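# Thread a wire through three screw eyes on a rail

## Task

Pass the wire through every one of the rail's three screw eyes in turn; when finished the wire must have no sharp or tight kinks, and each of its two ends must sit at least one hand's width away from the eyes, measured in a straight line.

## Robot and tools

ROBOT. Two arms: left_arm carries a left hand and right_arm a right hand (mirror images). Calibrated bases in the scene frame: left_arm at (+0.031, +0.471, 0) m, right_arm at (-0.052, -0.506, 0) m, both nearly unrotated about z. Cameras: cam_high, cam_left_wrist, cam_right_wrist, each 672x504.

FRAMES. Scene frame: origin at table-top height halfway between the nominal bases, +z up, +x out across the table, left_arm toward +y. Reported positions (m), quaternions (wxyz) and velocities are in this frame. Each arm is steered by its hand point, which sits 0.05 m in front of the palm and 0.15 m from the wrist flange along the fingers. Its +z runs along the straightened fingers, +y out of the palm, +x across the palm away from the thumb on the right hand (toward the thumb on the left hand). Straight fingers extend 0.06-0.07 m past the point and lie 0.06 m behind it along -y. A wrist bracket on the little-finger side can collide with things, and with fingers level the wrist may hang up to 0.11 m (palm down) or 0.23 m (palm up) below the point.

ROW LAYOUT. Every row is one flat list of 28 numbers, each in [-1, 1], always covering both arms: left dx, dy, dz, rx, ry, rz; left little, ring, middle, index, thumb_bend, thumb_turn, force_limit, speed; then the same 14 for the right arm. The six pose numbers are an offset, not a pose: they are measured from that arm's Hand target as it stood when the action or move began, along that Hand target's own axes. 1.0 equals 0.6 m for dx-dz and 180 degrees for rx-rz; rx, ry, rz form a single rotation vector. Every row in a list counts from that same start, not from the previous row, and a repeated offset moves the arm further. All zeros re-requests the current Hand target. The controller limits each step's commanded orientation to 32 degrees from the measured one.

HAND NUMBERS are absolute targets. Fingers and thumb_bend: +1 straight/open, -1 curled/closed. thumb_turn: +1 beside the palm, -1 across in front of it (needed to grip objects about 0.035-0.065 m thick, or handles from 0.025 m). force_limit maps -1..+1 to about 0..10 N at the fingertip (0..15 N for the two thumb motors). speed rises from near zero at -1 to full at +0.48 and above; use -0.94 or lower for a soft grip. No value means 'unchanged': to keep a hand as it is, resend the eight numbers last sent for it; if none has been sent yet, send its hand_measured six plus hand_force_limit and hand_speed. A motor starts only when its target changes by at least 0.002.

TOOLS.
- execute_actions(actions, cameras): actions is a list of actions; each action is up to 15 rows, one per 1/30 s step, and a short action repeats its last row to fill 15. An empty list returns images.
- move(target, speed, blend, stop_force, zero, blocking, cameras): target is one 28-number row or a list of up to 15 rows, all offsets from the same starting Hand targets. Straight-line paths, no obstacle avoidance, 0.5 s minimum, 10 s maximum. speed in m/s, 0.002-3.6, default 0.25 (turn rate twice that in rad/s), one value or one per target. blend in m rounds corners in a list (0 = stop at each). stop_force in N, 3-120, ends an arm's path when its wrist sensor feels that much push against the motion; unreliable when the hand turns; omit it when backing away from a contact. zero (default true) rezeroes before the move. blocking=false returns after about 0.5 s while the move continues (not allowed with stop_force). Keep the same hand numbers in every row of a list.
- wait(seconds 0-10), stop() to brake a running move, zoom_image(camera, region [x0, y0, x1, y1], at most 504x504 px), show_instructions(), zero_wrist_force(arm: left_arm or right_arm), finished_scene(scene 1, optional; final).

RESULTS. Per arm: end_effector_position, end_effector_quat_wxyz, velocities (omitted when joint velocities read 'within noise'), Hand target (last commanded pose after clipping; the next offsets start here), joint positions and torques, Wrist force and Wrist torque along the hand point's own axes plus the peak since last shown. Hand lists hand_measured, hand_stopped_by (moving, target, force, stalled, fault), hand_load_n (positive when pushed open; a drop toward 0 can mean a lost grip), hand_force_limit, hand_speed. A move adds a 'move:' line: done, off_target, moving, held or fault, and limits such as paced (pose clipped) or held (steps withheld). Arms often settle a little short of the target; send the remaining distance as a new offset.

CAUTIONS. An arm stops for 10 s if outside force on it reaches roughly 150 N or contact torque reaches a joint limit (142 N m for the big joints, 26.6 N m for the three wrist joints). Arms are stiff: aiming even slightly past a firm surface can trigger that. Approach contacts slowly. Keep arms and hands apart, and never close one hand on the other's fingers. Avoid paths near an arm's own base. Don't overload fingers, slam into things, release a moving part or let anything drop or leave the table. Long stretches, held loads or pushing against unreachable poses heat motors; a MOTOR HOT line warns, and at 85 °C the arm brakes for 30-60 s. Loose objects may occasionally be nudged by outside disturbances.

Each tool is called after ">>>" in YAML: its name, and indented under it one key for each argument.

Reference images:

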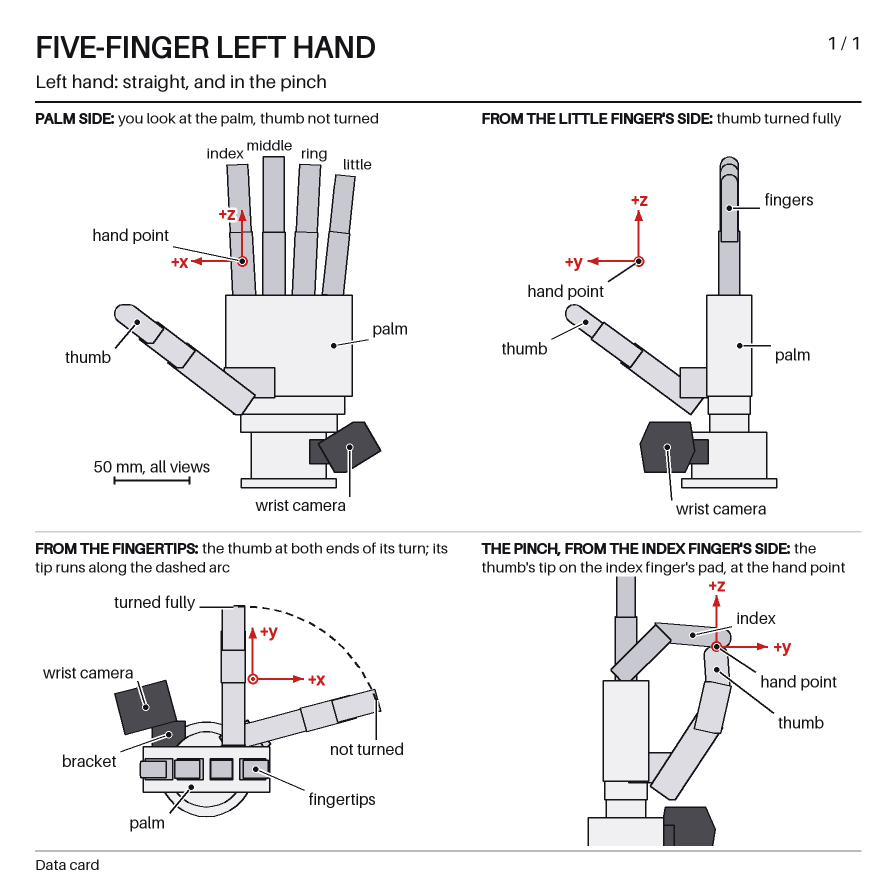

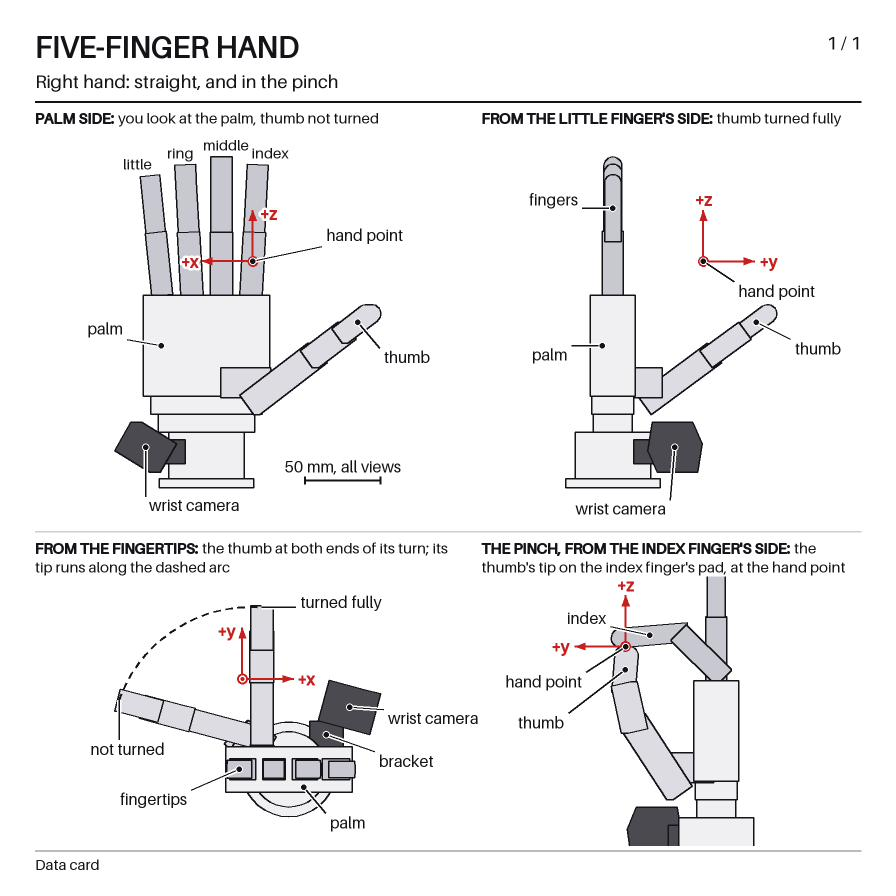

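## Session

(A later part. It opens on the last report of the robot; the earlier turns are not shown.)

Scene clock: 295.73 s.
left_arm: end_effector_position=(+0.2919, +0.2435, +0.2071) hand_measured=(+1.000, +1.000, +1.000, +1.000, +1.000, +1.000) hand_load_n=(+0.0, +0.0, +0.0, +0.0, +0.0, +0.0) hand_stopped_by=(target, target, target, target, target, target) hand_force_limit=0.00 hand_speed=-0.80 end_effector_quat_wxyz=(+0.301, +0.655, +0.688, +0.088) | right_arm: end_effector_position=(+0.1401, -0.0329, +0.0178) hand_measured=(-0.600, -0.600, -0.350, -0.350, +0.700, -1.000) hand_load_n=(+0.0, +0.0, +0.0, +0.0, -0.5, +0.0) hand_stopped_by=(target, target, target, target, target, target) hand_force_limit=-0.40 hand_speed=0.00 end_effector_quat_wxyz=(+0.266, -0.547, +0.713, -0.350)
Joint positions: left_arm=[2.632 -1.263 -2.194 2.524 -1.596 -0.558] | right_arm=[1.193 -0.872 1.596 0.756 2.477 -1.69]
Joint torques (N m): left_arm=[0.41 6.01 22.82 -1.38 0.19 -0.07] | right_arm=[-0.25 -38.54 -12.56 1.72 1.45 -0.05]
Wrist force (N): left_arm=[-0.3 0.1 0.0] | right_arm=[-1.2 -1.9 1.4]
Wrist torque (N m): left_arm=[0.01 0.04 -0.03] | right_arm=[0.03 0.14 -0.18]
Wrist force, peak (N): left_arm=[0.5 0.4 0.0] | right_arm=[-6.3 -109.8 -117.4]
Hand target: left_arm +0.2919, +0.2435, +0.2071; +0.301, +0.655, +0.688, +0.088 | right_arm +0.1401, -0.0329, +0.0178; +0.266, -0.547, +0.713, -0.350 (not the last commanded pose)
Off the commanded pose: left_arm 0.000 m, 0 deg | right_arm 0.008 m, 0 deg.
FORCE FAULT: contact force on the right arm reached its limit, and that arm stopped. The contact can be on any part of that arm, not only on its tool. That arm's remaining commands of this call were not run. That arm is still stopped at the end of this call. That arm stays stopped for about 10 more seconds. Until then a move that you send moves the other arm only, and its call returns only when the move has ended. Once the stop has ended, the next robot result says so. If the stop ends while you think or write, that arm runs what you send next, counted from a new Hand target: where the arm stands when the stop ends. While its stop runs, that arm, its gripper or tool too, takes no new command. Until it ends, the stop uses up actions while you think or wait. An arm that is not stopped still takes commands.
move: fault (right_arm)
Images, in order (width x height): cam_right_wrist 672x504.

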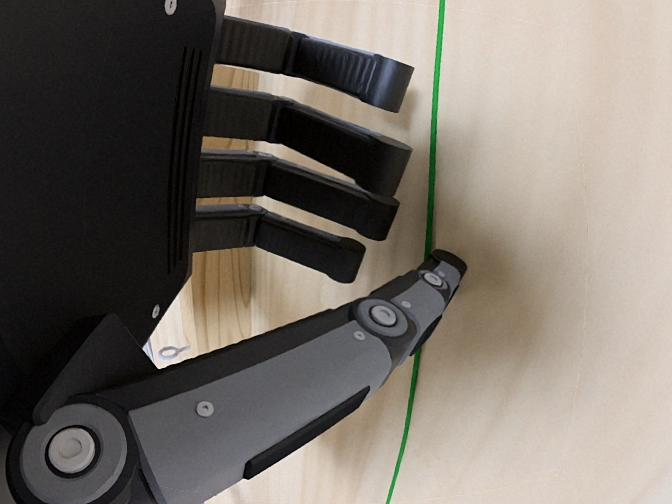

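>>> wait:
  seconds: 6

Scene clock: 306.73 s.
left_arm: end_effector_position=(+0.2919, +0.2435, +0.2071) hand_measured=(+1.000, +1.000, +1.000, +1.000, +1.000, +1.000) hand_load_n=(+0.0, +0.0, +0.0, +0.0, +0.0, +0.0) hand_stopped_by=(target, target, target, target, target, target) hand_force_limit=0.00 hand_speed=-0.80 end_effector_quat_wxyz=(+0.301, +0.655, +0.688, +0.088) | right_arm: end_effector_position=(+0.1401, -0.0329, +0.0178) hand_measured=(-0.600, -0.600, -0.350, -0.350, +0.700, -1.000) hand_load_n=(+0.0, +0.0, +0.0, +0.0, +0.0, +0.0) hand_stopped_by=(target, target, target, target, target, target) hand_force_limit=-0.40 hand_speed=0.00 end_effector_quat_wxyz=(+0.266, -0.547, +0.713, -0.350)
Joint positions: left_arm=[2.632 -1.263 -2.194 2.524 -1.596 -0.558] | right_arm=[1.193 -0.872 1.596 0.756 2.477 -1.69]
Joint torques (N m): left_arm=[-0.49 7.05 23.48 -1.44 0.14 -0.01] | right_arm=[-1.18 -38.72 -12.86 1.75 1.41 -0.17]
Wrist force (N): left_arm=[0.1 0.0 -0.2] | right_arm=[-1.0 -0.4 1.0]
Wrist torque (N m): left_arm=[0.01 -0.03 0.01] | right_arm=[0.27 0.12 -0.13]
Wrist force, peak (N): left_arm=[-0.2 0.8 0.1] | right_arm=[-1.4 -0.6 1.1]
Hand target: left_arm +0.2919, +0.2435, +0.2071; +0.301, +0.655, +0.688, +0.088 | right_arm +0.1401, -0.0329, +0.0178; +0.266, -0.547, +0.713, -0.350 (not the last commanded pose)
Off the commanded pose: left_arm 0.000 m, 0 deg | right_arm 0.008 m, 0 deg.
FORCE FAULT, CONTINUED: the right arm's stop, for the force fault that an earlier result reported, is over. The rest of the stop counts as 19 of the actions that you can send in this scene. During its stop the right arm's controller moved it back a little. That arm's target is now where it stood when the stop ended, not its last command. That arm accepts commands again.
wait: 6.00 s; at rest from the start

>>> move:
  target: [0,0,0,0,0,0,1,1,1,1,1,1,0,-0.8,0,-0.0263,-0.0205,0,0,0,-0.6,-0.6,-0.35,-0.35,0.4,-1,-0.4,0]
  cameras: ["cam_right_wrist"]
  speed: 0.1

>>> zoom_image:
  camera: "cam_right_wrist"
  region: [300, 100, 500, 350]

Scene clock: 311.80 s.
left_arm: end_effector_position=(+0.2919, +0.2435, +0.2071) hand_measured=(+1.000, +1.000, +1.000, +1.000, +1.000, +1.000) hand_load_n=(+0.0, +0.0, +0.0, +0.0, +0.0, +0.0) hand_stopped_by=(target, target, target, target, target, target) hand_force_limit=0.00 hand_speed=-0.80 end_effector_quat_wxyz=(+0.301, +0.655, +0.688, +0.088) | right_arm: end_effector_position=(+0.1402, -0.0328, +0.0379) hand_measured=(-0.600, -0.600, -0.350, -0.350, +0.400, -1.000) hand_load_n=(+0.0, +0.0, +0.0, +0.0, +0.0, +0.0) hand_stopped_by=(target, target, target, target, target, target) hand_force_limit=-0.40 hand_speed=0.00 end_effector_quat_wxyz=(+0.266, -0.547, +0.713, -0.350)
Joint positions: left_arm=[2.632 -1.263 -2.194 2.524 -1.596 -0.558] | right_arm=[1.193 -0.902 1.587 0.796 2.477 -1.69]
Joint torques (N m): left_arm=[0.08 6.42 22.47 -1.51 -0.02 -0.05] | right_arm=[7.31 -32.58 -7.34 0.93 1.6 1.1]
Wrist force (N): left_arm=[-0.1 0.1 -0.2] | right_arm=[-0.7 -0.9 0.5]
Wrist torque (N m): left_arm=[0.03 0.00 -0.02] | right_arm=[0.25 0.08 -0.12]
Wrist force, peak (N): left_arm=[-0.1 0.7 -0.2] | right_arm=[-1.4 -0.9 0.9]
Hand target: left_arm +0.2919, +0.2435, +0.2071; +0.301, +0.655, +0.688, +0.088 | right_arm +0.1401, -0.0329, +0.0378; +0.266, -0.547, +0.713, -0.350
Off the commanded pose: left_arm 0.000 m, 0 deg | right_arm 0.000 m, 0 deg.
move: done
Images, in order (width x height): cam_right_wrist 672x504.

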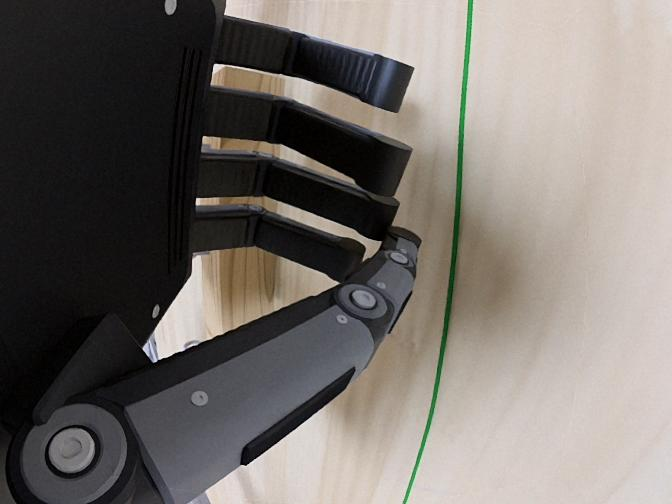

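Scaled by 2.016 from the camera's 672x504 image, which has a finer 960x720 frame.

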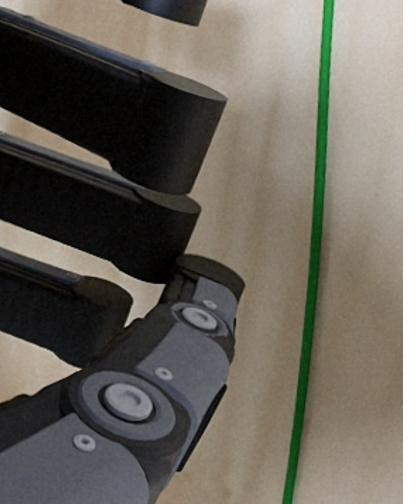

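>>> move:
  target: [0,0,0,0,0,0,1,1,1,1,1,1,0,-0.8,0,0.0216,-0.0276,0,0,0,-0.65,-0.65,-0.4,-0.4,0.5,-1,-0.4,0]
  cameras: []
  speed: 0.1

>>> move:
  target: [0,0,0,0,0,0,1,1,1,1,1,1,0,-0.8,0,0.043,0.0337,0,0,0,-0.65,-0.65,-0.4,-0.4,0.5,-1,-0.4,0]
  cameras: ["cam_right_wrist"]
  speed: 0.02
  stop_force: 4

>>> zoom_image:
  camera: "cam_right_wrist"
  region: [300, 100, 500, 350]

Scene clock: 341.67 s.
left_arm: end_effector_position=(+0.2919, +0.2435, +0.2071) hand_measured=(+1.000, +1.000, +1.000, +1.000, +1.000, +1.000) hand_load_n=(+0.0, +0.0, +0.0, +0.0, +0.0, +0.0) hand_stopped_by=(target, target, target, target, target, target) hand_force_limit=0.00 hand_speed=-0.80 end_effector_quat_wxyz=(+0.301, +0.655, +0.688, +0.088) | right_arm: end_effector_position=(+0.1198, -0.0272, +0.0378) hand_measured=(-0.650, -0.650, -0.400, -0.400, +0.500, -1.000) hand_load_n=(+0.0, +0.0, +0.0, +0.0, +0.0, +0.0) hand_stopped_by=(target, target, target, target, target, target) hand_force_limit=-0.40 hand_speed=0.00 end_effector_quat_wxyz=(+0.266, -0.547, +0.713, -0.350)
Joint positions: left_arm=[2.632 -1.263 -2.194 2.524 -1.596 -0.558] | right_arm=[1.237 -0.884 1.571 0.85 2.48 -1.618]
Joint torques (N m): left_arm=[-0.61 6.57 23.09 -1.52 -0.04 -0.06] | right_arm=[-9.54 -45.48 -1.08 1 2.6 -2.12]
Wrist force (N): left_arm=[0.0 0.3 -0.2] | right_arm=[-0.7 -0.5 1.1]
Wrist torque (N m): left_arm=[0.06 0.00 -0.02] | right_arm=[0.26 0.06 0.03]
Wrist force, peak (N): left_arm=[-0.2 0.3 0.3] | right_arm=[-1.1 -0.9 1.3]
Hand target: left_arm +0.2919, +0.2435, +0.2071; +0.301, +0.655, +0.688, +0.088 | right_arm +0.1198, -0.0274, +0.0378; +0.266, -0.547, +0.713, -0.350
Off the commanded pose: left_arm 0.000 m, 0 deg | right_arm 0.000 m, 0 deg.
move: done
No camera images: "cameras" was empty.

Scene clock: 343.97 s.
left_arm: end_effector_position=(+0.2919, +0.2435, +0.2071) hand_measured=(+1.000, +1.000, +1.000, +1.000, +1.000, +1.000) hand_load_n=(+0.0, +0.0, +0.0, +0.0, -0.5, +0.0) hand_stopped_by=(target, target, target, target, target, target) hand_force_limit=0.00 hand_speed=-0.80 end_effector_quat_wxyz=(+0.301, +0.655, +0.688, +0.088) | right_arm: end_effector_position=(+0.1199, -0.0275, +0.0145) hand_measured=(-0.650, -0.650, -0.400, -0.400, +0.500, -1.000) hand_load_n=(+0.0, +0.0, +0.0, +0.0, +0.0, +0.0) hand_stopped_by=(target, target, target, target, target, target) hand_force_limit=-0.40 hand_speed=0.00 end_effector_quat_wxyz=(+0.266, -0.547, +0.713, -0.350)
Joint positions: left_arm=[2.632 -1.263 -2.194 2.524 -1.596 -0.558] | right_arm=[1.237 -0.849 1.582 0.804 2.48 -1.618]
Joint torques (N m): left_arm=[-0.95 6.46 23.36 -1.58 0.04 -0.08] | right_arm=[-8.99 -34.21 -24.13 1.46 0.14 -1.74]
Wrist force (N): left_arm=[0.1 0.3 0.1] | right_arm=[-1.2 -2.2 -1.1]
Wrist torque (N m): left_arm=[0.04 -0.01 0.00] | right_arm=[0.16 0.17 -0.01]
Wrist force, peak (N): left_arm=[-0.2 0.5 -0.3] | right_arm=[-1.6 -16.6 -18.1]
Hand target: left_arm +0.2919, +0.2435, +0.2071; +0.301, +0.655, +0.688, +0.088 | right_arm +0.1199, -0.0275, +0.0145; +0.266, -0.547, +0.713, -0.350 (not the last commanded pose)
Off the commanded pose: left_arm 0.000 m, 0 deg | right_arm 0.009 m, 0 deg.
move: contact (right_arm)
Images, in order (width x height): cam_right_wrist 672x504.

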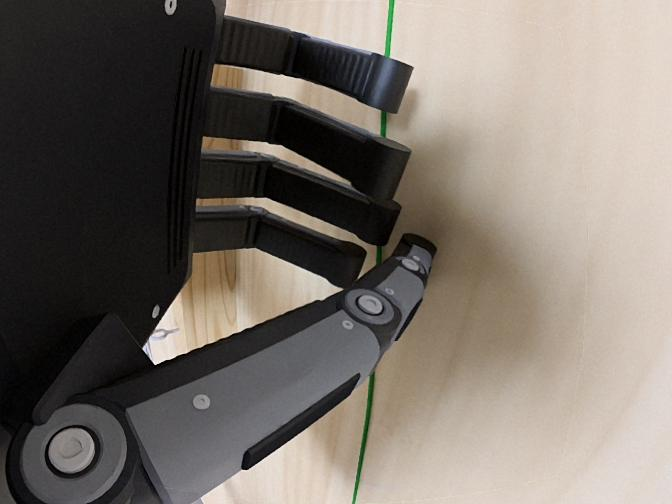

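Scaled by 2.016 from the camera's 672x504 image, which has a finer 960x720 frame.

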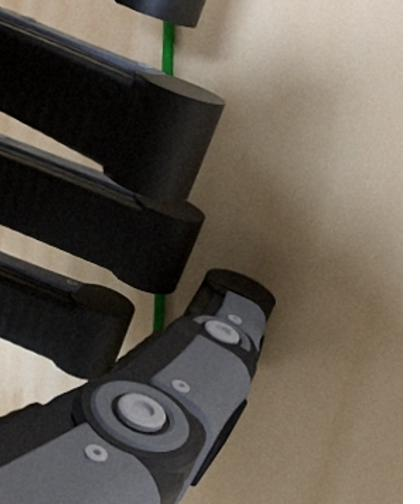

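>>> move:
  target: [0,0,0,0,0,0,1,1,1,1,1,1,0,-0.8,0,0,0,0,0,0,-0.65,-0.65,-0.4,-0.4,0.35,-1,-0.4,-0.5]
  cameras: ["cam_right_wrist"]
  speed: 0.1

>>> zoom_image:
  camera: "cam_right_wrist"
  region: [300, 150, 450, 320]

Scene clock: 352.80 s.
left_arm: end_effector_position=(+0.2919, +0.2435, +0.2071) hand_measured=(+1.000, +1.000, +1.000, +1.000, +1.000, +1.000) hand_load_n=(+0.0, +0.0, +0.0, +0.0, +0.0, +0.0) hand_stopped_by=(target, target, target, target, target, target) hand_force_limit=0.00 hand_speed=-0.80 end_effector_quat_wxyz=(+0.301, +0.655, +0.688, +0.088) | right_arm: end_effector_position=(+0.1199, -0.0275, +0.0145) hand_measured=(-0.650, -0.650, -0.400, -0.400, +0.412, -1.000) hand_load_n=(+0.0, +0.0, +1.0, +0.0, +8.5, +1.0) hand_stopped_by=(target, target, target, target, force, target) hand_force_limit=-0.40 hand_speed=-0.50 end_effector_quat_wxyz=(+0.266, -0.547, +0.713, -0.350)
Joint positions: left_arm=[2.632 -1.263 -2.194 2.524 -1.596 -0.558] | right_arm=[1.237 -0.849 1.582 0.804 2.48 -1.618]
Joint torques (N m): left_arm=[-0.1 7.02 23.27 -1.66 -0.01 -0.03] | right_arm=[-3.42 -34.91 -23.46 1.37 0.18 -0.04]
Wrist force (N): left_arm=[-0.1 0.0 0.0] | right_arm=[-1.0 -0.8 1.1]
Wrist torque (N m): left_arm=[-0.01 0.01 0.00] | right_arm=[0.21 0.12 0.01]
Wrist force, peak (N): left_arm=[0.2 0.5 -0.1] | right_arm=[-1.1 -2.5 -1.3]
Hand target: left_arm +0.2919, +0.2435, +0.2071; +0.301, +0.655, +0.688, +0.088 | right_arm +0.1199, -0.0275, +0.0145; +0.266, -0.547, +0.713, -0.350
Off the commanded pose: left_arm 0.000 m, 0 deg | right_arm 0.000 m, 0 deg.
move: done
Images, in order (width x height): cam_right_wrist 672x504.

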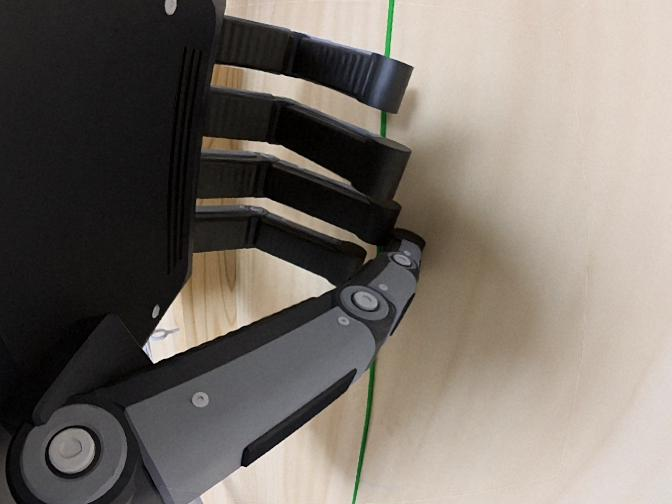

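Scaled by 2.965 from the camera's 672x504 image, which has a finer 960x720 frame.

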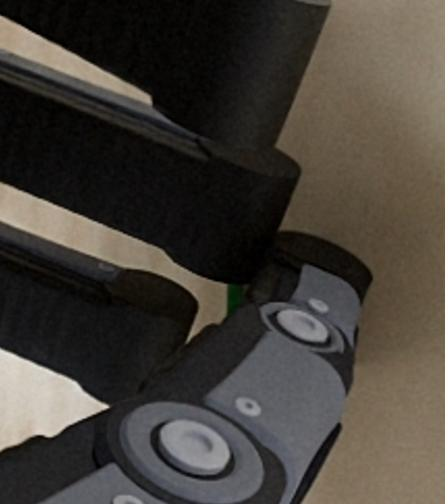

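>>> move:
  target: [0,0,0,0,0,0,1,1,1,1,1,1,0,-0.8,0,-0.0263,-0.0205,0,0,0,-0.65,-0.65,-0.4,-0.4,0.35,-1,-0.4,-0.5]
  cameras: ["cam_right_wrist"]
  speed: 0.05

>>> zoom_image:
  camera: "cam_right_wrist"
  region: [300, 150, 450, 320]

Scene clock: 357.97 s.
left_arm: end_effector_position=(+0.2919, +0.2435, +0.2071) hand_measured=(+1.000, +1.000, +1.000, +1.000, +1.000, +1.000) hand_load_n=(+0.0, +0.0, +0.0, +0.0, +0.0, +0.0) hand_stopped_by=(target, target, target, target, target, target) hand_force_limit=0.00 hand_speed=-0.80 end_effector_quat_wxyz=(+0.301, +0.655, +0.688, +0.088) | right_arm: end_effector_position=(+0.1199, -0.0273, +0.0345) hand_measured=(-0.650, -0.650, -0.400, -0.400, +0.412, -1.000) hand_load_n=(+0.5, +0.5, +0.5, +0.0, +8.5, +1.0) hand_stopped_by=(target, target, target, target, force, target) hand_force_limit=-0.40 hand_speed=-0.50 end_effector_quat_wxyz=(+0.266, -0.547, +0.713, -0.350)
Joint positions: left_arm=[2.632 -1.263 -2.194 2.524 -1.596 -0.558] | right_arm=[1.237 -0.879 1.573 0.843 2.48 -1.618]
Joint torques (N m): left_arm=[-0.49 6.49 22.71 -1.73 -0.11 0] | right_arm=[7.27 -33.76 -8.12 1.23 0.25 2.15]
Wrist force (N): left_arm=[0.0 0.2 -0.1] | right_arm=[-0.7 -0.5 1.0]
Wrist torque (N m): left_arm=[0.03 0.00 0.00] | right_arm=[0.26 0.07 0.04]
Wrist force, peak (N): left_arm=[-0.2 0.5 -0.5] | right_arm=[-1.1 -0.9 1.2]
Hand target: left_arm +0.2919, +0.2435, +0.2071; +0.301, +0.655, +0.688, +0.088 | right_arm +0.1199, -0.0274, +0.0345; +0.266, -0.547, +0.713, -0.350
Off the commanded pose: left_arm 0.000 m, 0 deg | right_arm 0.000 m, 0 deg.
move: done
Images, in order (width x height): cam_right_wrist 672x504.

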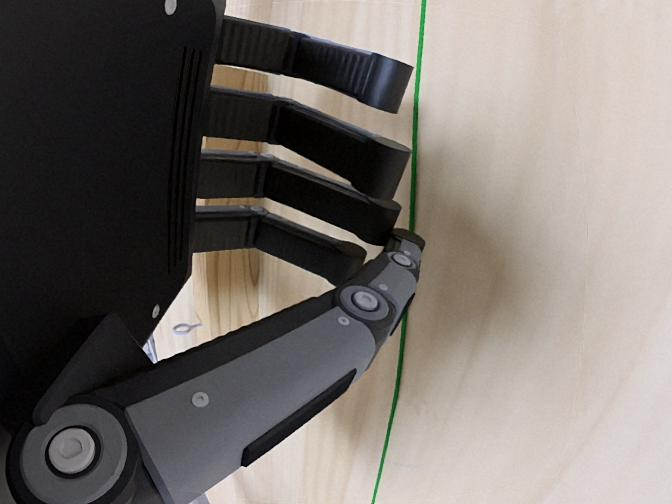

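Scaled by 2.965 from the camera's 672x504 image, which has a finer 960x720 frame.

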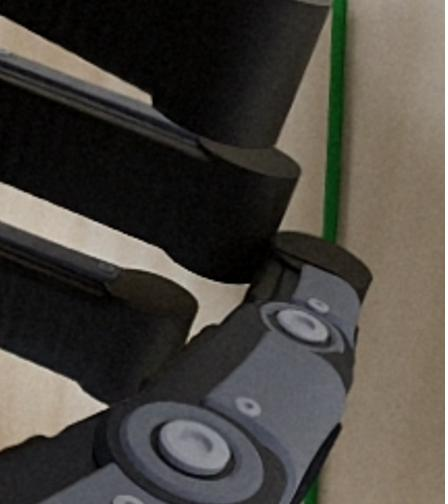

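>>> move:
  target: [0,0,0,0,0,0,1,1,1,1,1,1,0,-0.8,0,-0.0308,0.0394,0,0,0,-0.65,-0.65,-0.4,-0.4,-0.5,-1,-0.4,0]
  cameras: []
  speed: 0.1

>>> move:
  target: [0,0,0,0,0,0,1,1,1,1,1,1,0,-0.8,0,0.046,0.036,0,0,0,-0.65,-0.65,-0.4,-0.4,-0.5,-1,-0.4,0]
  cameras: ["cam_right_wrist"]
  speed: 0.015
  stop_force: 3

Scene clock: 424.93 s.
left_arm: end_effector_position=(+0.2919, +0.2435, +0.2071) hand_measured=(+1.000, +1.000, +1.000, +1.000, +1.000, +1.000) hand_load_n=(+0.0, +0.0, +0.0, +0.0, +0.0, +0.0) hand_stopped_by=(target, target, target, target, target, target) hand_force_limit=0.00 hand_speed=-0.80 end_effector_quat_wxyz=(+0.301, +0.655, +0.688, +0.088) | right_arm: end_effector_position=(+0.1488, -0.0353, +0.0345) hand_measured=(-0.650, -0.650, -0.400, -0.400, +0.412, -1.000) hand_load_n=(+0.0, +0.0, +1.0, +0.0, +8.5, +1.0) hand_stopped_by=(target, target, target, target, force, target) hand_force_limit=-0.40 hand_speed=0.00 end_effector_quat_wxyz=(+0.266, -0.547, +0.713, -0.350)
Joint positions: left_arm=[2.632 -1.263 -2.194 2.524 -1.596 -0.558] | right_arm=[1.173 -0.905 1.594 0.766 2.475 -1.721]
Joint torques (N m): left_arm=[-0.19 6.59 22.73 -1.68 -0.06 -0.05] | right_arm=[-0.76 -33.16 -24.87 2.05 2.49 -0.03]
Wrist force (N): left_arm=[0.3 0.1 -0.1] | right_arm=[-0.8 -0.5 1.0]
Wrist torque (N m): left_arm=[0.02 -0.04 0.01] | right_arm=[0.27 0.07 -0.10]
Wrist force, peak (N): left_arm=[-0.1 0.5 0.2] | right_arm=[-0.9 -1.5 1.5]
Hand target: left_arm +0.2919, +0.2435, +0.2071; +0.301, +0.655, +0.688, +0.088 | right_arm +0.1488, -0.0352, +0.0345; +0.266, -0.547, +0.713, -0.350
Off the commanded pose: left_arm 0.000 m, 0 deg | right_arm 0.000 m, 0 deg.
move: done
No camera images: "cameras" was empty.

Scene clock: 427.53 s.
left_arm: end_effector_position=(+0.2919, +0.2435, +0.2071) hand_measured=(+1.000, +1.000, +1.000, +1.000, +1.000, +1.000) hand_load_n=(+0.0, +0.0, +0.0, +0.0, +0.0, +0.0) hand_stopped_by=(target, target, target, target, target, target) hand_force_limit=0.00 hand_speed=-0.80 end_effector_quat_wxyz=(+0.301, +0.655, +0.688, +0.088) | right_arm: end_effector_position=(+0.1489, -0.0353, +0.0131) hand_measured=(-0.650, -0.650, -0.400, -0.400, +0.412, -1.000) hand_load_n=(+0.0, +0.0, +0.5, +0.0, +8.0, +1.0) hand_stopped_by=(target, target, target, target, force, target) hand_force_limit=-0.40 hand_speed=0.00 end_effector_quat_wxyz=(+0.266, -0.547, +0.713, -0.350)
Joint positions: left_arm=[2.632 -1.263 -2.194 2.524 -1.596 -0.558] | right_arm=[1.173 -0.872 1.604 0.723 2.475 -1.721]
Joint torques (N m): left_arm=[-0.22 6.73 23.57 -1.7 -0.1 0.01] | right_arm=[-9.18 -44.35 -24.1 2.61 -0.16 -1.86]
Wrist force (N): left_arm=[0.1 0.2 0.0] | right_arm=[-0.7 -1.7 -0.3]
Wrist torque (N m): left_arm=[0.03 -0.02 -0.01] | right_arm=[0.17 0.07 -0.09]
Wrist force, peak (N): left_arm=[-0.2 0.5 -0.2] | right_arm=[-1.1 -12.8 -11.6]
Hand target: left_arm +0.2919, +0.2435, +0.2071; +0.301, +0.655, +0.688, +0.088 | right_arm +0.1489, -0.0353, +0.0131; +0.266, -0.547, +0.713, -0.350 (not the last commanded pose)
Off the commanded pose: left_arm 0.000 m, 0 deg | right_arm 0.014 m, 0 deg.
move: contact (right_arm)
Images, in order (width x height): cam_right_wrist 672x504.

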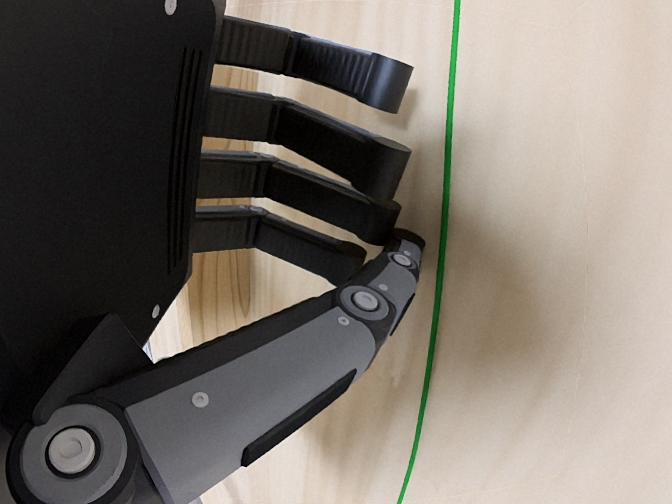

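>>> move:
  target: [0,0,0,0,0,0,1,1,1,1,1,1,0,-0.8,0,-0.0263,-0.0205,0,0,0,-0.65,-0.65,-0.4,-0.4,1,0.3,-0.4,0.3]
  cameras: []
  speed: 0.1

>>> move:
  target: [0,0,0,0,0,0,1,1,1,1,1,1,0,-0.8,0,0.046,0.036,0,0,0,-0.65,-0.65,-0.4,-0.4,1,0.3,-0.4,0.3]
  cameras: ["cam_right_wrist"]
  speed: 0.015
  stop_force: 3

Scene clock: 431.97 s.
left_arm: end_effector_position=(+0.2919, +0.2435, +0.2071) hand_measured=(+1.000, +1.000, +1.000, +1.000, +1.000, +1.000) hand_load_n=(-0.5, +0.0, +0.0, +0.0, +0.0, +0.0) hand_stopped_by=(target, target, target, target, target, target) hand_force_limit=0.00 hand_speed=-0.80 end_effector_quat_wxyz=(+0.301, +0.655, +0.688, +0.088) | right_arm: end_effector_position=(+0.1489, -0.0352, +0.0331) hand_measured=(-0.650, -0.650, -0.400, -0.400, +1.000, +0.300) hand_load_n=(+0.0, +0.0, +0.0, +0.0, +0.0, +0.0) hand_stopped_by=(target, target, target, target, target, target) hand_force_limit=-0.40 hand_speed=0.30 end_effector_quat_wxyz=(+0.266, -0.547, +0.713, -0.350)
Joint positions: left_arm=[2.632 -1.263 -2.194 2.524 -1.596 -0.558] | right_arm=[1.173 -0.903 1.595 0.763 2.475 -1.721]
Joint torques (N m): left_arm=[-0.2 6.91 23.63 -1.69 0 -0.04] | right_arm=[3.61 -35.07 -3.5 1.28 0.69 1.35]
Wrist force (N): left_arm=[-0.1 0.5 0.1] | right_arm=[-0.9 -0.8 0.6]
Wrist torque (N m): left_arm=[0.06 0.01 -0.02] | right_arm=[0.26 0.11 -0.09]
Wrist force, peak (N): left_arm=[0.4 0.6 0.0] | right_arm=[2.8 -11.3 -2.7]
Hand target: left_arm +0.2919, +0.2435, +0.2071; +0.301, +0.655, +0.688, +0.088 | right_arm +0.1489, -0.0352, +0.0331; +0.266, -0.547, +0.713, -0.350
Off the commanded pose: left_arm 0.000 m, 0 deg | right_arm 0.000 m, 0 deg.
move: done
No camera images: "cameras" was empty.

Scene clock: 434.83 s.
left_arm: end_effector_position=(+0.2919, +0.2435, +0.2071) hand_measured=(+1.000, +1.000, +1.000, +1.000, +1.000, +1.000) hand_load_n=(+0.0, +0.0, +0.0, +0.0, +0.0, +0.0) hand_stopped_by=(target, target, target, target, target, target) hand_force_limit=0.00 hand_speed=-0.80 end_effector_quat_wxyz=(+0.301, +0.655, +0.688, +0.088) | right_arm: end_effector_position=(+0.1489, -0.0353, +0.0081) hand_measured=(-0.650, -0.650, -0.400, -0.400, +1.000, +0.300) hand_load_n=(+0.5, +0.0, -1.0, +0.0, +0.0, -0.5) hand_stopped_by=(target, target, target, target, target, target) hand_force_limit=-0.40 hand_speed=0.30 end_effector_quat_wxyz=(+0.266, -0.547, +0.713, -0.350)
Joint positions: left_arm=[2.632 -1.263 -2.194 2.524 -1.596 -0.558] | right_arm=[1.173 -0.864 1.606 0.714 2.475 -1.722]
Joint torques (N m): left_arm=[0.26 6.49 23.87 -1.72 0 -0.03] | right_arm=[9 -42.83 -24.39 2.22 -0.32 -1.81]
Wrist force (N): left_arm=[0.3 -0.1 0.1] | right_arm=[-0.8 -2.4 0.1]
Wrist torque (N m): left_arm=[-0.03 -0.05 0.02] | right_arm=[0.20 0.10 -0.10]
Wrist force, peak (N): left_arm=[-0.4 0.5 0.1] | right_arm=[-1.4 -14.3 -1.8]
Hand target: left_arm +0.2919, +0.2435, +0.2071; +0.301, +0.655, +0.688, +0.088 | right_arm +0.1489, -0.0353, +0.0081; +0.266, -0.547, +0.713, -0.350 (not the last commanded pose)
Off the commanded pose: left_arm 0.000 m, 0 deg | right_arm 0.010 m, 0 deg.
move: contact (right_arm)
Images, in order (width x height): cam_right_wrist 672x504.

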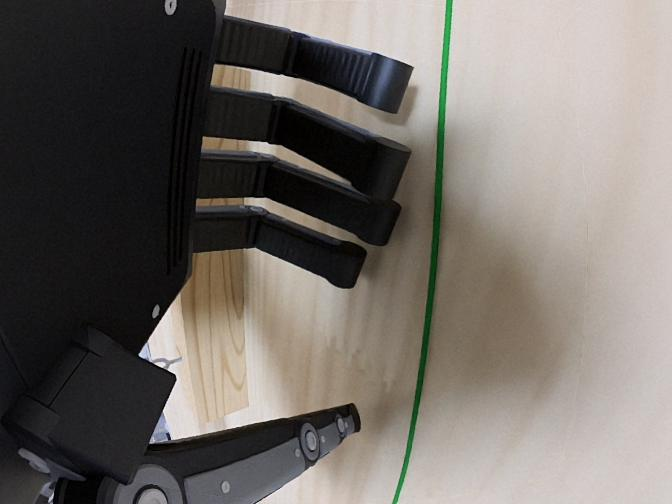

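>>> move:
  target: [0,0,0,0,0,0,1,1,1,1,1,1,0,-0.8,0,-0.0075,-0.0715,-0.111,0,0,-0.65,-0.65,-0.4,-0.4,0.65,-1,-0.4,0]
  cameras: ["cam_right_wrist"]
  speed: 0.1

Scene clock: 451.33 s.
left_arm: end_effector_position=(+0.2919, +0.2435, +0.2071) hand_measured=(+1.000, +1.000, +1.000, +1.000, +1.000, +1.000) hand_load_n=(+0.0, +0.0, +0.0, +0.0, +0.0, +0.0) hand_stopped_by=(target, target, target, target, target, target) hand_force_limit=0.00 hand_speed=-0.80 end_effector_quat_wxyz=(+0.301, +0.655, +0.688, +0.088) | right_arm: end_effector_position=(+0.1190, -0.0271, +0.0381) hand_measured=(-0.650, -0.650, -0.400, -0.400, +0.650, -1.000) hand_load_n=(+0.0, +0.0, +0.0, +0.0, +0.0, +0.0) hand_stopped_by=(target, target, target, target, target, target) hand_force_limit=-0.40 hand_speed=0.00 end_effector_quat_wxyz=(+0.167, -0.584, +0.763, -0.221)
Joint positions: left_arm=[2.632 -1.263 -2.194 2.524 -1.596 -0.558] | right_arm=[1.072 -0.983 1.586 0.85 2.121 -1.799]
Joint torques (N m): left_arm=[0.04 6.49 23.77 -1.99 -0.05 -0.12] | right_arm=[8.52 -32.42 -5.7 1.59 -0.1 2.24]
Wrist force (N): left_arm=[0.0 0.2 -0.1] | right_arm=[-0.7 -0.4 0.6]
Wrist torque (N m): left_arm=[0.03 0.00 -0.02] | right_arm=[0.20 0.04 -0.01]
Wrist force, peak (N): left_arm=[0.1 0.7 0.2] | right_arm=[-0.9 -3.0 -0.1]
Hand target: left_arm +0.2919, +0.2435, +0.2071; +0.301, +0.655, +0.688, +0.088 | right_arm +0.1189, -0.0271, +0.0380; +0.167, -0.585, +0.763, -0.221
Off the commanded pose: left_arm 0.000 m, 0 deg | right_arm 0.000 m, 0 deg.
move: done
Images, in order (width x height): cam_right_wrist 672x504.

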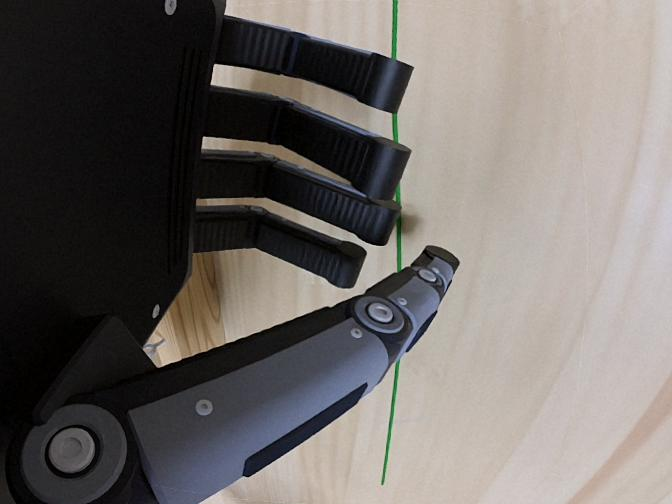

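>>> move:
  target: [0,0,0,0,0,0,1,1,1,1,1,1,0,-0.8,0,0.0223,0.045,0,0,0,-0.65,-0.65,-0.4,-0.4,0.65,-1,-0.4,0]
  cameras: ["cam_right_wrist"]
  speed: 0.015
  stop_force: 3

>>> zoom_image:
  camera: "cam_right_wrist"
  region: [300, 150, 500, 350]

Scene clock: 461.47 s.
left_arm: end_effector_position=(+0.2919, +0.2435, +0.2071) hand_measured=(+1.000, +1.000, +1.000, +1.000, +1.000, +1.000) hand_load_n=(+0.0, +0.0, +0.0, +0.0, +0.0, +0.5) hand_stopped_by=(target, target, target, target, target, target) hand_force_limit=0.00 hand_speed=-0.80 end_effector_quat_wxyz=(+0.301, +0.655, +0.688, +0.088) | right_arm: end_effector_position=(+0.1218, -0.0280, +0.0081) hand_measured=(-0.650, -0.650, -0.400, -0.400, +0.650, -1.000) hand_load_n=(+0.0, +0.0, +0.0, +0.0, +0.0, +0.0) hand_stopped_by=(target, target, target, target, target, target) hand_force_limit=-0.40 hand_speed=0.00 end_effector_quat_wxyz=(+0.167, -0.585, +0.763, -0.221)
Joint positions: left_arm=[2.632 -1.263 -2.194 2.524 -1.596 -0.558] | right_arm=[1.066 -0.943 1.609 0.784 2.12 -1.807]
Joint torques (N m): left_arm=[-0.16 7.01 23.44 -1.88 -0.18 -0.02] | right_arm=[5.36 -43.99 -25.82 3.6 -0.14 1.78]
Wrist force (N): left_arm=[0.1 0.1 0.0] | right_arm=[-0.7 0.0 0.4]
Wrist torque (N m): left_arm=[0.01 -0.02 0.00] | right_arm=[0.28 0.05 0.04]
Wrist force, peak (N): left_arm=[0.3 0.5 0.3] | right_arm=[-0.9 -0.5 0.8]
Hand target: left_arm +0.2919, +0.2435, +0.2071; +0.301, +0.655, +0.688, +0.088 | right_arm +0.1218, -0.0280, +0.0081; +0.167, -0.585, +0.763, -0.221
Off the commanded pose: left_arm 0.000 m, 0 deg | right_arm 0.000 m, 0 deg.
move: done
Images, in order (width x height): cam_right_wrist 672x504.

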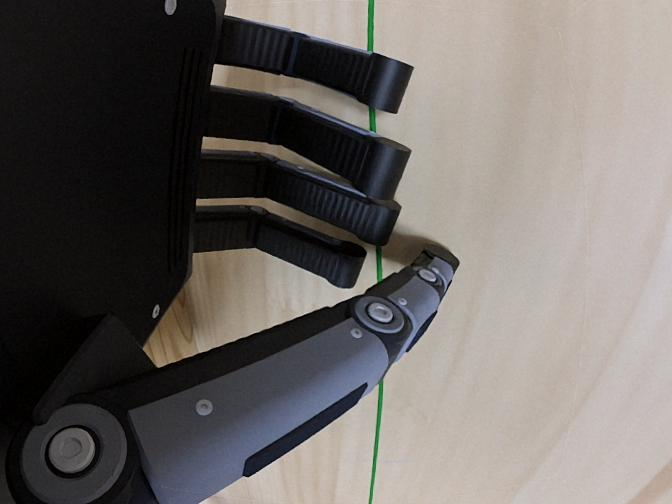

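Scaled by 2.520 from the camera's 672x504 image, which has a finer 960x720 frame.

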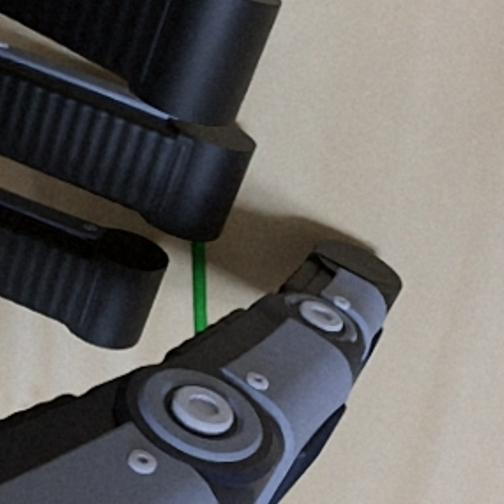

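>>> move:
  target: [0,0,0,0,0,0,1,1,1,1,1,1,0,-0.8,0,0.0106,0.0170,0,0,0,-0.65,-0.65,-0.4,-0.4,0.65,-1,-0.4,0]
  cameras: ["cam_right_wrist"]
  speed: 0.01
  stop_force: 3

>>> zoom_image:
  camera: "cam_right_wrist"
  region: [300, 150, 500, 350]

Scene clock: 468.90 s.
left_arm: end_effector_position=(+0.2919, +0.2435, +0.2071) hand_measured=(+1.000, +1.000, +1.000, +1.000, +1.000, +1.000) hand_load_n=(+0.0, +0.0, +0.0, +0.0, +0.0, +0.0) hand_stopped_by=(target, target, target, target, target, target) hand_force_limit=0.00 hand_speed=-0.80 end_effector_quat_wxyz=(+0.301, +0.655, +0.688, +0.088) | right_arm: end_effector_position=(+0.1218, -0.0280, +0.0051) hand_measured=(-0.650, -0.650, -0.400, -0.400, +0.650, -1.000) hand_load_n=(+0.0, +0.0, -2.5, +0.0, +0.0, +0.0) hand_stopped_by=(target, target, target, target, target, target) hand_force_limit=-0.40 hand_speed=0.00 end_effector_quat_wxyz=(+0.167, -0.585, +0.763, -0.221)
Joint positions: left_arm=[2.632 -1.263 -2.194 2.524 -1.596 -0.558] | right_arm=[1.066 -0.938 1.61 0.777 2.12 -1.807]
Joint torques (N m): left_arm=[-0.03 7.15 23.93 -1.87 -0.08 -0.13] | right_arm=[4.54 -43.13 -24.83 3.42 0.88 1.68]
Wrist force (N): left_arm=[0.0 0.5 -0.1] | right_arm=[-0.6 -2.5 -1.4]
Wrist torque (N m): left_arm=[0.07 0.00 -0.01] | right_arm=[0.13 0.09 -0.01]
Wrist force, peak (N): left_arm=[-0.2 0.5 0.2] | right_arm=[-0.2 -4.5 -3.6]
Hand target: left_arm +0.2919, +0.2435, +0.2071; +0.301, +0.655, +0.688, +0.088 | right_arm +0.1218, -0.0280, +0.0051; +0.167, -0.585, +0.763, -0.221 (not the last commanded pose)
Off the commanded pose: left_arm 0.000 m, 0 deg | right_arm 0.009 m, 0 deg.
move: contact (right_arm)
Images, in order (width x height): cam_right_wrist 672x504.

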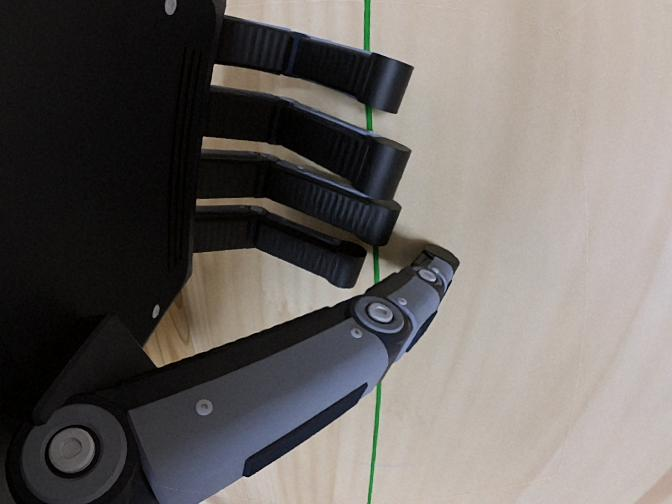

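Scaled by 2.520 from the camera's 672x504 image, which has a finer 960x720 frame.

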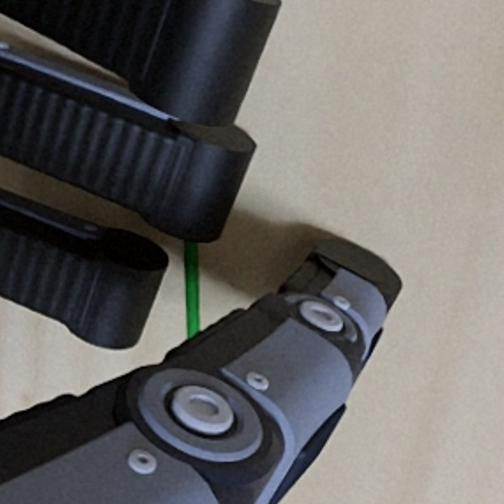

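>>> move:
  target: [0,0,0,0,0,0,1,1,1,1,1,1,0,-0.8,0,0,0,0,0,0,-0.65,-0.65,-0.4,-0.4,0.45,-1,-0.2,-0.7]
  cameras: ["cam_right_wrist"]

>>> zoom_image:
  camera: "cam_right_wrist"
  region: [300, 150, 500, 350]

Scene clock: 473.30 s.
left_arm: end_effector_position=(+0.2919, +0.2435, +0.2071) hand_measured=(+1.000, +1.000, +1.000, +1.000, +1.000, +1.000) hand_load_n=(+0.0, +0.0, +0.0, +0.0, +0.0, +0.0) hand_stopped_by=(target, target, target, target, target, target) hand_force_limit=0.00 hand_speed=-0.80 end_effector_quat_wxyz=(+0.301, +0.655, +0.688, +0.088) | right_arm: end_effector_position=(+0.1218, -0.0280, +0.0051) hand_measured=(-0.650, -0.650, -0.400, -0.400, +0.450, -1.000) hand_load_n=(+0.0, +0.0, -2.5, +0.0, +0.0, +0.0) hand_stopped_by=(target, target, target, target, target, target) hand_force_limit=-0.20 hand_speed=-0.70 end_effector_quat_wxyz=(+0.167, -0.585, +0.763, -0.221)
Joint positions: left_arm=[2.632 -1.263 -2.194 2.524 -1.596 -0.558] | right_arm=[1.066 -0.938 1.61 0.777 2.12 -1.807]
Joint torques (N m): left_arm=[-0.48 6.26 23.7 -1.97 -0.15 -0.05] | right_arm=[4.52 -42.45 -25.22 3.5 0.98 1.7]
Wrist force (N): left_arm=[0.2 0.3 0.1] | right_arm=[-0.4 -2.4 -1.8]
Wrist torque (N m): left_arm=[0.03 -0.03 0.00] | right_arm=[0.16 0.08 -0.01]
Wrist force, peak (N): left_arm=[0.2 0.6 0.0] | right_arm=[-0.3 -2.6 -2.1]
Hand target: left_arm +0.2919, +0.2435, +0.2071; +0.301, +0.655, +0.688, +0.088 | right_arm +0.1218, -0.0280, +0.0051; +0.167, -0.585, +0.763, -0.221
Off the commanded pose: left_arm 0.000 m, 0 deg | right_arm 0.000 m, 0 deg.
move: done
Images, in order (width x height): cam_right_wrist 672x504.

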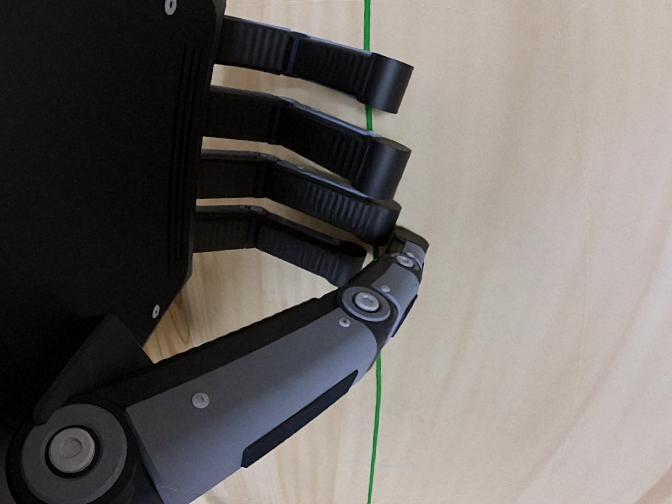

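Scaled by 2.520 from the camera's 672x504 image, which has a finer 960x720 frame.

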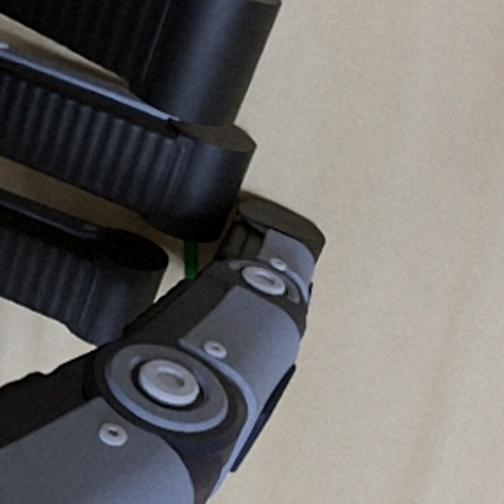

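>>> move:
  target: [0,0,0,0,0,0,1,1,1,1,1,1,0,-0.8,0,0,0,0,0,0,-0.65,-0.65,-0.4,-0.4,0.2,-1,0.0,-0.8]
  cameras: ["cam_right_wrist"]

>>> zoom_image:
  camera: "cam_right_wrist"
  region: [300, 150, 500, 350]

Scene clock: 477.97 s.
left_arm: end_effector_position=(+0.2919, +0.2435, +0.2071) hand_measured=(+1.000, +1.000, +1.000, +1.000, +1.000, +1.000) hand_load_n=(+0.0, +0.0, +0.0, +0.0, +0.0, +0.0) hand_stopped_by=(target, target, target, target, target, target) hand_force_limit=0.00 hand_speed=-0.80 end_effector_quat_wxyz=(+0.301, +0.655, +0.688, +0.088) | right_arm: end_effector_position=(+0.1218, -0.0280, +0.0051) hand_measured=(-0.650, -0.650, -0.400, -0.400, +0.416, -1.000) hand_load_n=(+0.0, +0.0, -2.0, +0.0, +7.0, +1.0) hand_stopped_by=(target, target, target, target, force, target) hand_force_limit=0.00 hand_speed=-0.80 end_effector_quat_wxyz=(+0.167, -0.585, +0.763, -0.221)
Joint positions: left_arm=[2.632 -1.263 -2.194 2.524 -1.596 -0.558] | right_arm=[1.066 -0.938 1.61 0.777 2.12 -1.807]
Joint torques (N m): left_arm=[0.06 6.61 23.64 -2.03 -0.09 -0.07] | right_arm=[4.92 -41.95 -24.67 3.34 0.87 1.53]
Wrist force (N): left_arm=[-0.2 0.2 -0.1] | right_arm=[-0.3 -2.5 -1.8]
Wrist torque (N m): left_arm=[0.02 0.02 -0.02] | right_arm=[0.13 0.07 0.00]
Wrist force, peak (N): left_arm=[-0.1 0.6 0.4] | right_arm=[-0.3 -2.8 -2.2]
Hand target: left_arm +0.2919, +0.2435, +0.2071; +0.301, +0.655, +0.688, +0.088 | right_arm +0.1218, -0.0280, +0.0051; +0.167, -0.585, +0.763, -0.221
Off the commanded pose: left_arm 0.000 m, 0 deg | right_arm 0.000 m, 0 deg.
move: done
Images, in order (width x height): cam_right_wrist 672x504.

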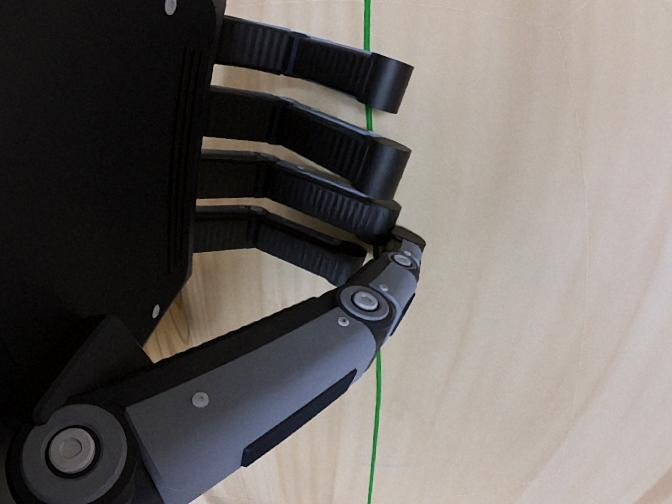

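Scaled by 2.520 from the camera's 672x504 image, which has a finer 960x720 frame.

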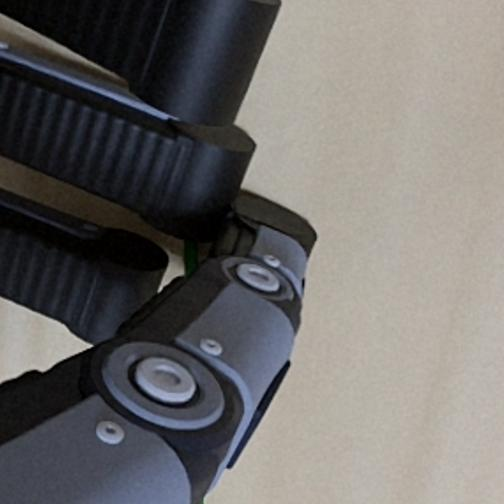

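>>> move:
  target: [0,0,0,0,0,0,1,1,1,1,1,1,0,-0.8,0,-0.0177,-0.0283,0,0,0,-0.65,-0.65,-0.4,-0.4,0.2,-1,0.0,-0.8]
  cameras: ["cam_right_wrist"]
  speed: 0.05

>>> zoom_image:
  camera: "cam_right_wrist"
  region: [300, 150, 500, 350]

Scene clock: 485.27 s.
left_arm: end_effector_position=(+0.2919, +0.2435, +0.2071) hand_measured=(+1.000, +1.000, +1.000, +1.000, +1.000, +1.000) hand_load_n=(+0.0, +0.0, +0.0, +0.0, +0.0, +0.0) hand_stopped_by=(target, target, target, target, target, target) hand_force_limit=0.00 hand_speed=-0.80 end_effector_quat_wxyz=(+0.301, +0.655, +0.688, +0.088) | right_arm: end_effector_position=(+0.1219, -0.0278, +0.0252) hand_measured=(-0.650, -0.650, -0.400, -0.400, +0.416, -1.000) hand_load_n=(+0.0, +0.0, -1.0, +0.0, +6.5, +1.0) hand_stopped_by=(target, target, target, target, force, target) hand_force_limit=0.00 hand_speed=-0.80 end_effector_quat_wxyz=(+0.167, -0.584, +0.763, -0.221)
Joint positions: left_arm=[2.632 -1.263 -2.194 2.524 -1.596 -0.558] | right_arm=[1.066 -0.967 1.597 0.819 2.12 -1.806]
Joint torques (N m): left_arm=[-0.83 6.38 24.86 -2.1 -0.22 -0.03] | right_arm=[9.03 -32.18 -2.43 0.93 1.38 2.37]
Wrist force (N): left_arm=[0.1 0.1 0.1] | right_arm=[-0.6 -0.3 0.8]
Wrist torque (N m): left_arm=[0.00 -0.01 0.00] | right_arm=[0.21 0.03 0.03]
Wrist force, peak (N): left_arm=[0.1 0.7 0.0] | right_arm=[-0.9 -2.7 -2.2]
Hand target: left_arm +0.2919, +0.2435, +0.2071; +0.301, +0.655, +0.688, +0.088 | right_arm +0.1218, -0.0279, +0.0251; +0.167, -0.585, +0.763, -0.221
Off the commanded pose: left_arm 0.000 m, 0 deg | right_arm 0.000 m, 0 deg.
move: done
Images, in order (width x height): cam_right_wrist 672x504.

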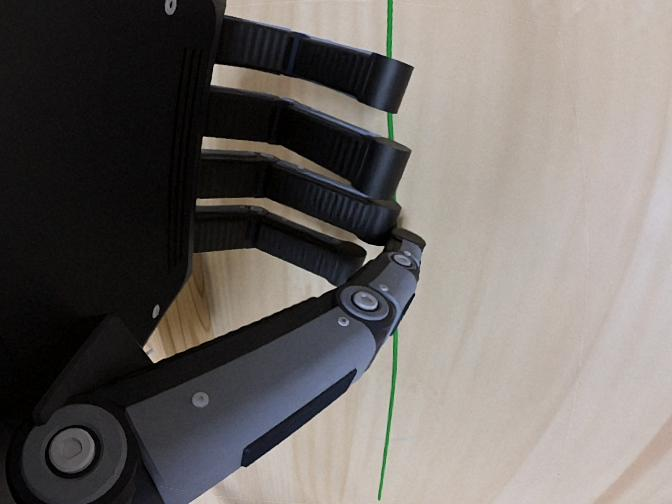

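Scaled by 2.520 from the camera's 672x504 image, which has a finer 960x720 frame.

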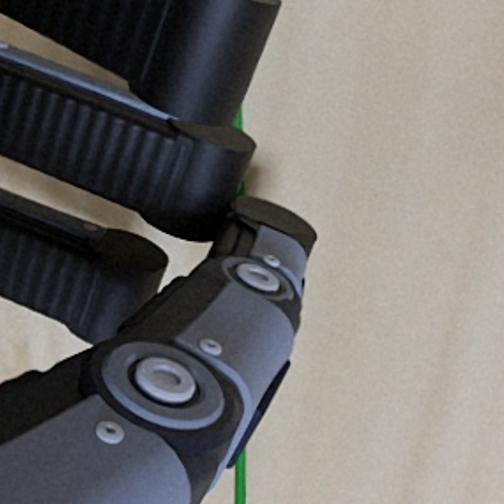

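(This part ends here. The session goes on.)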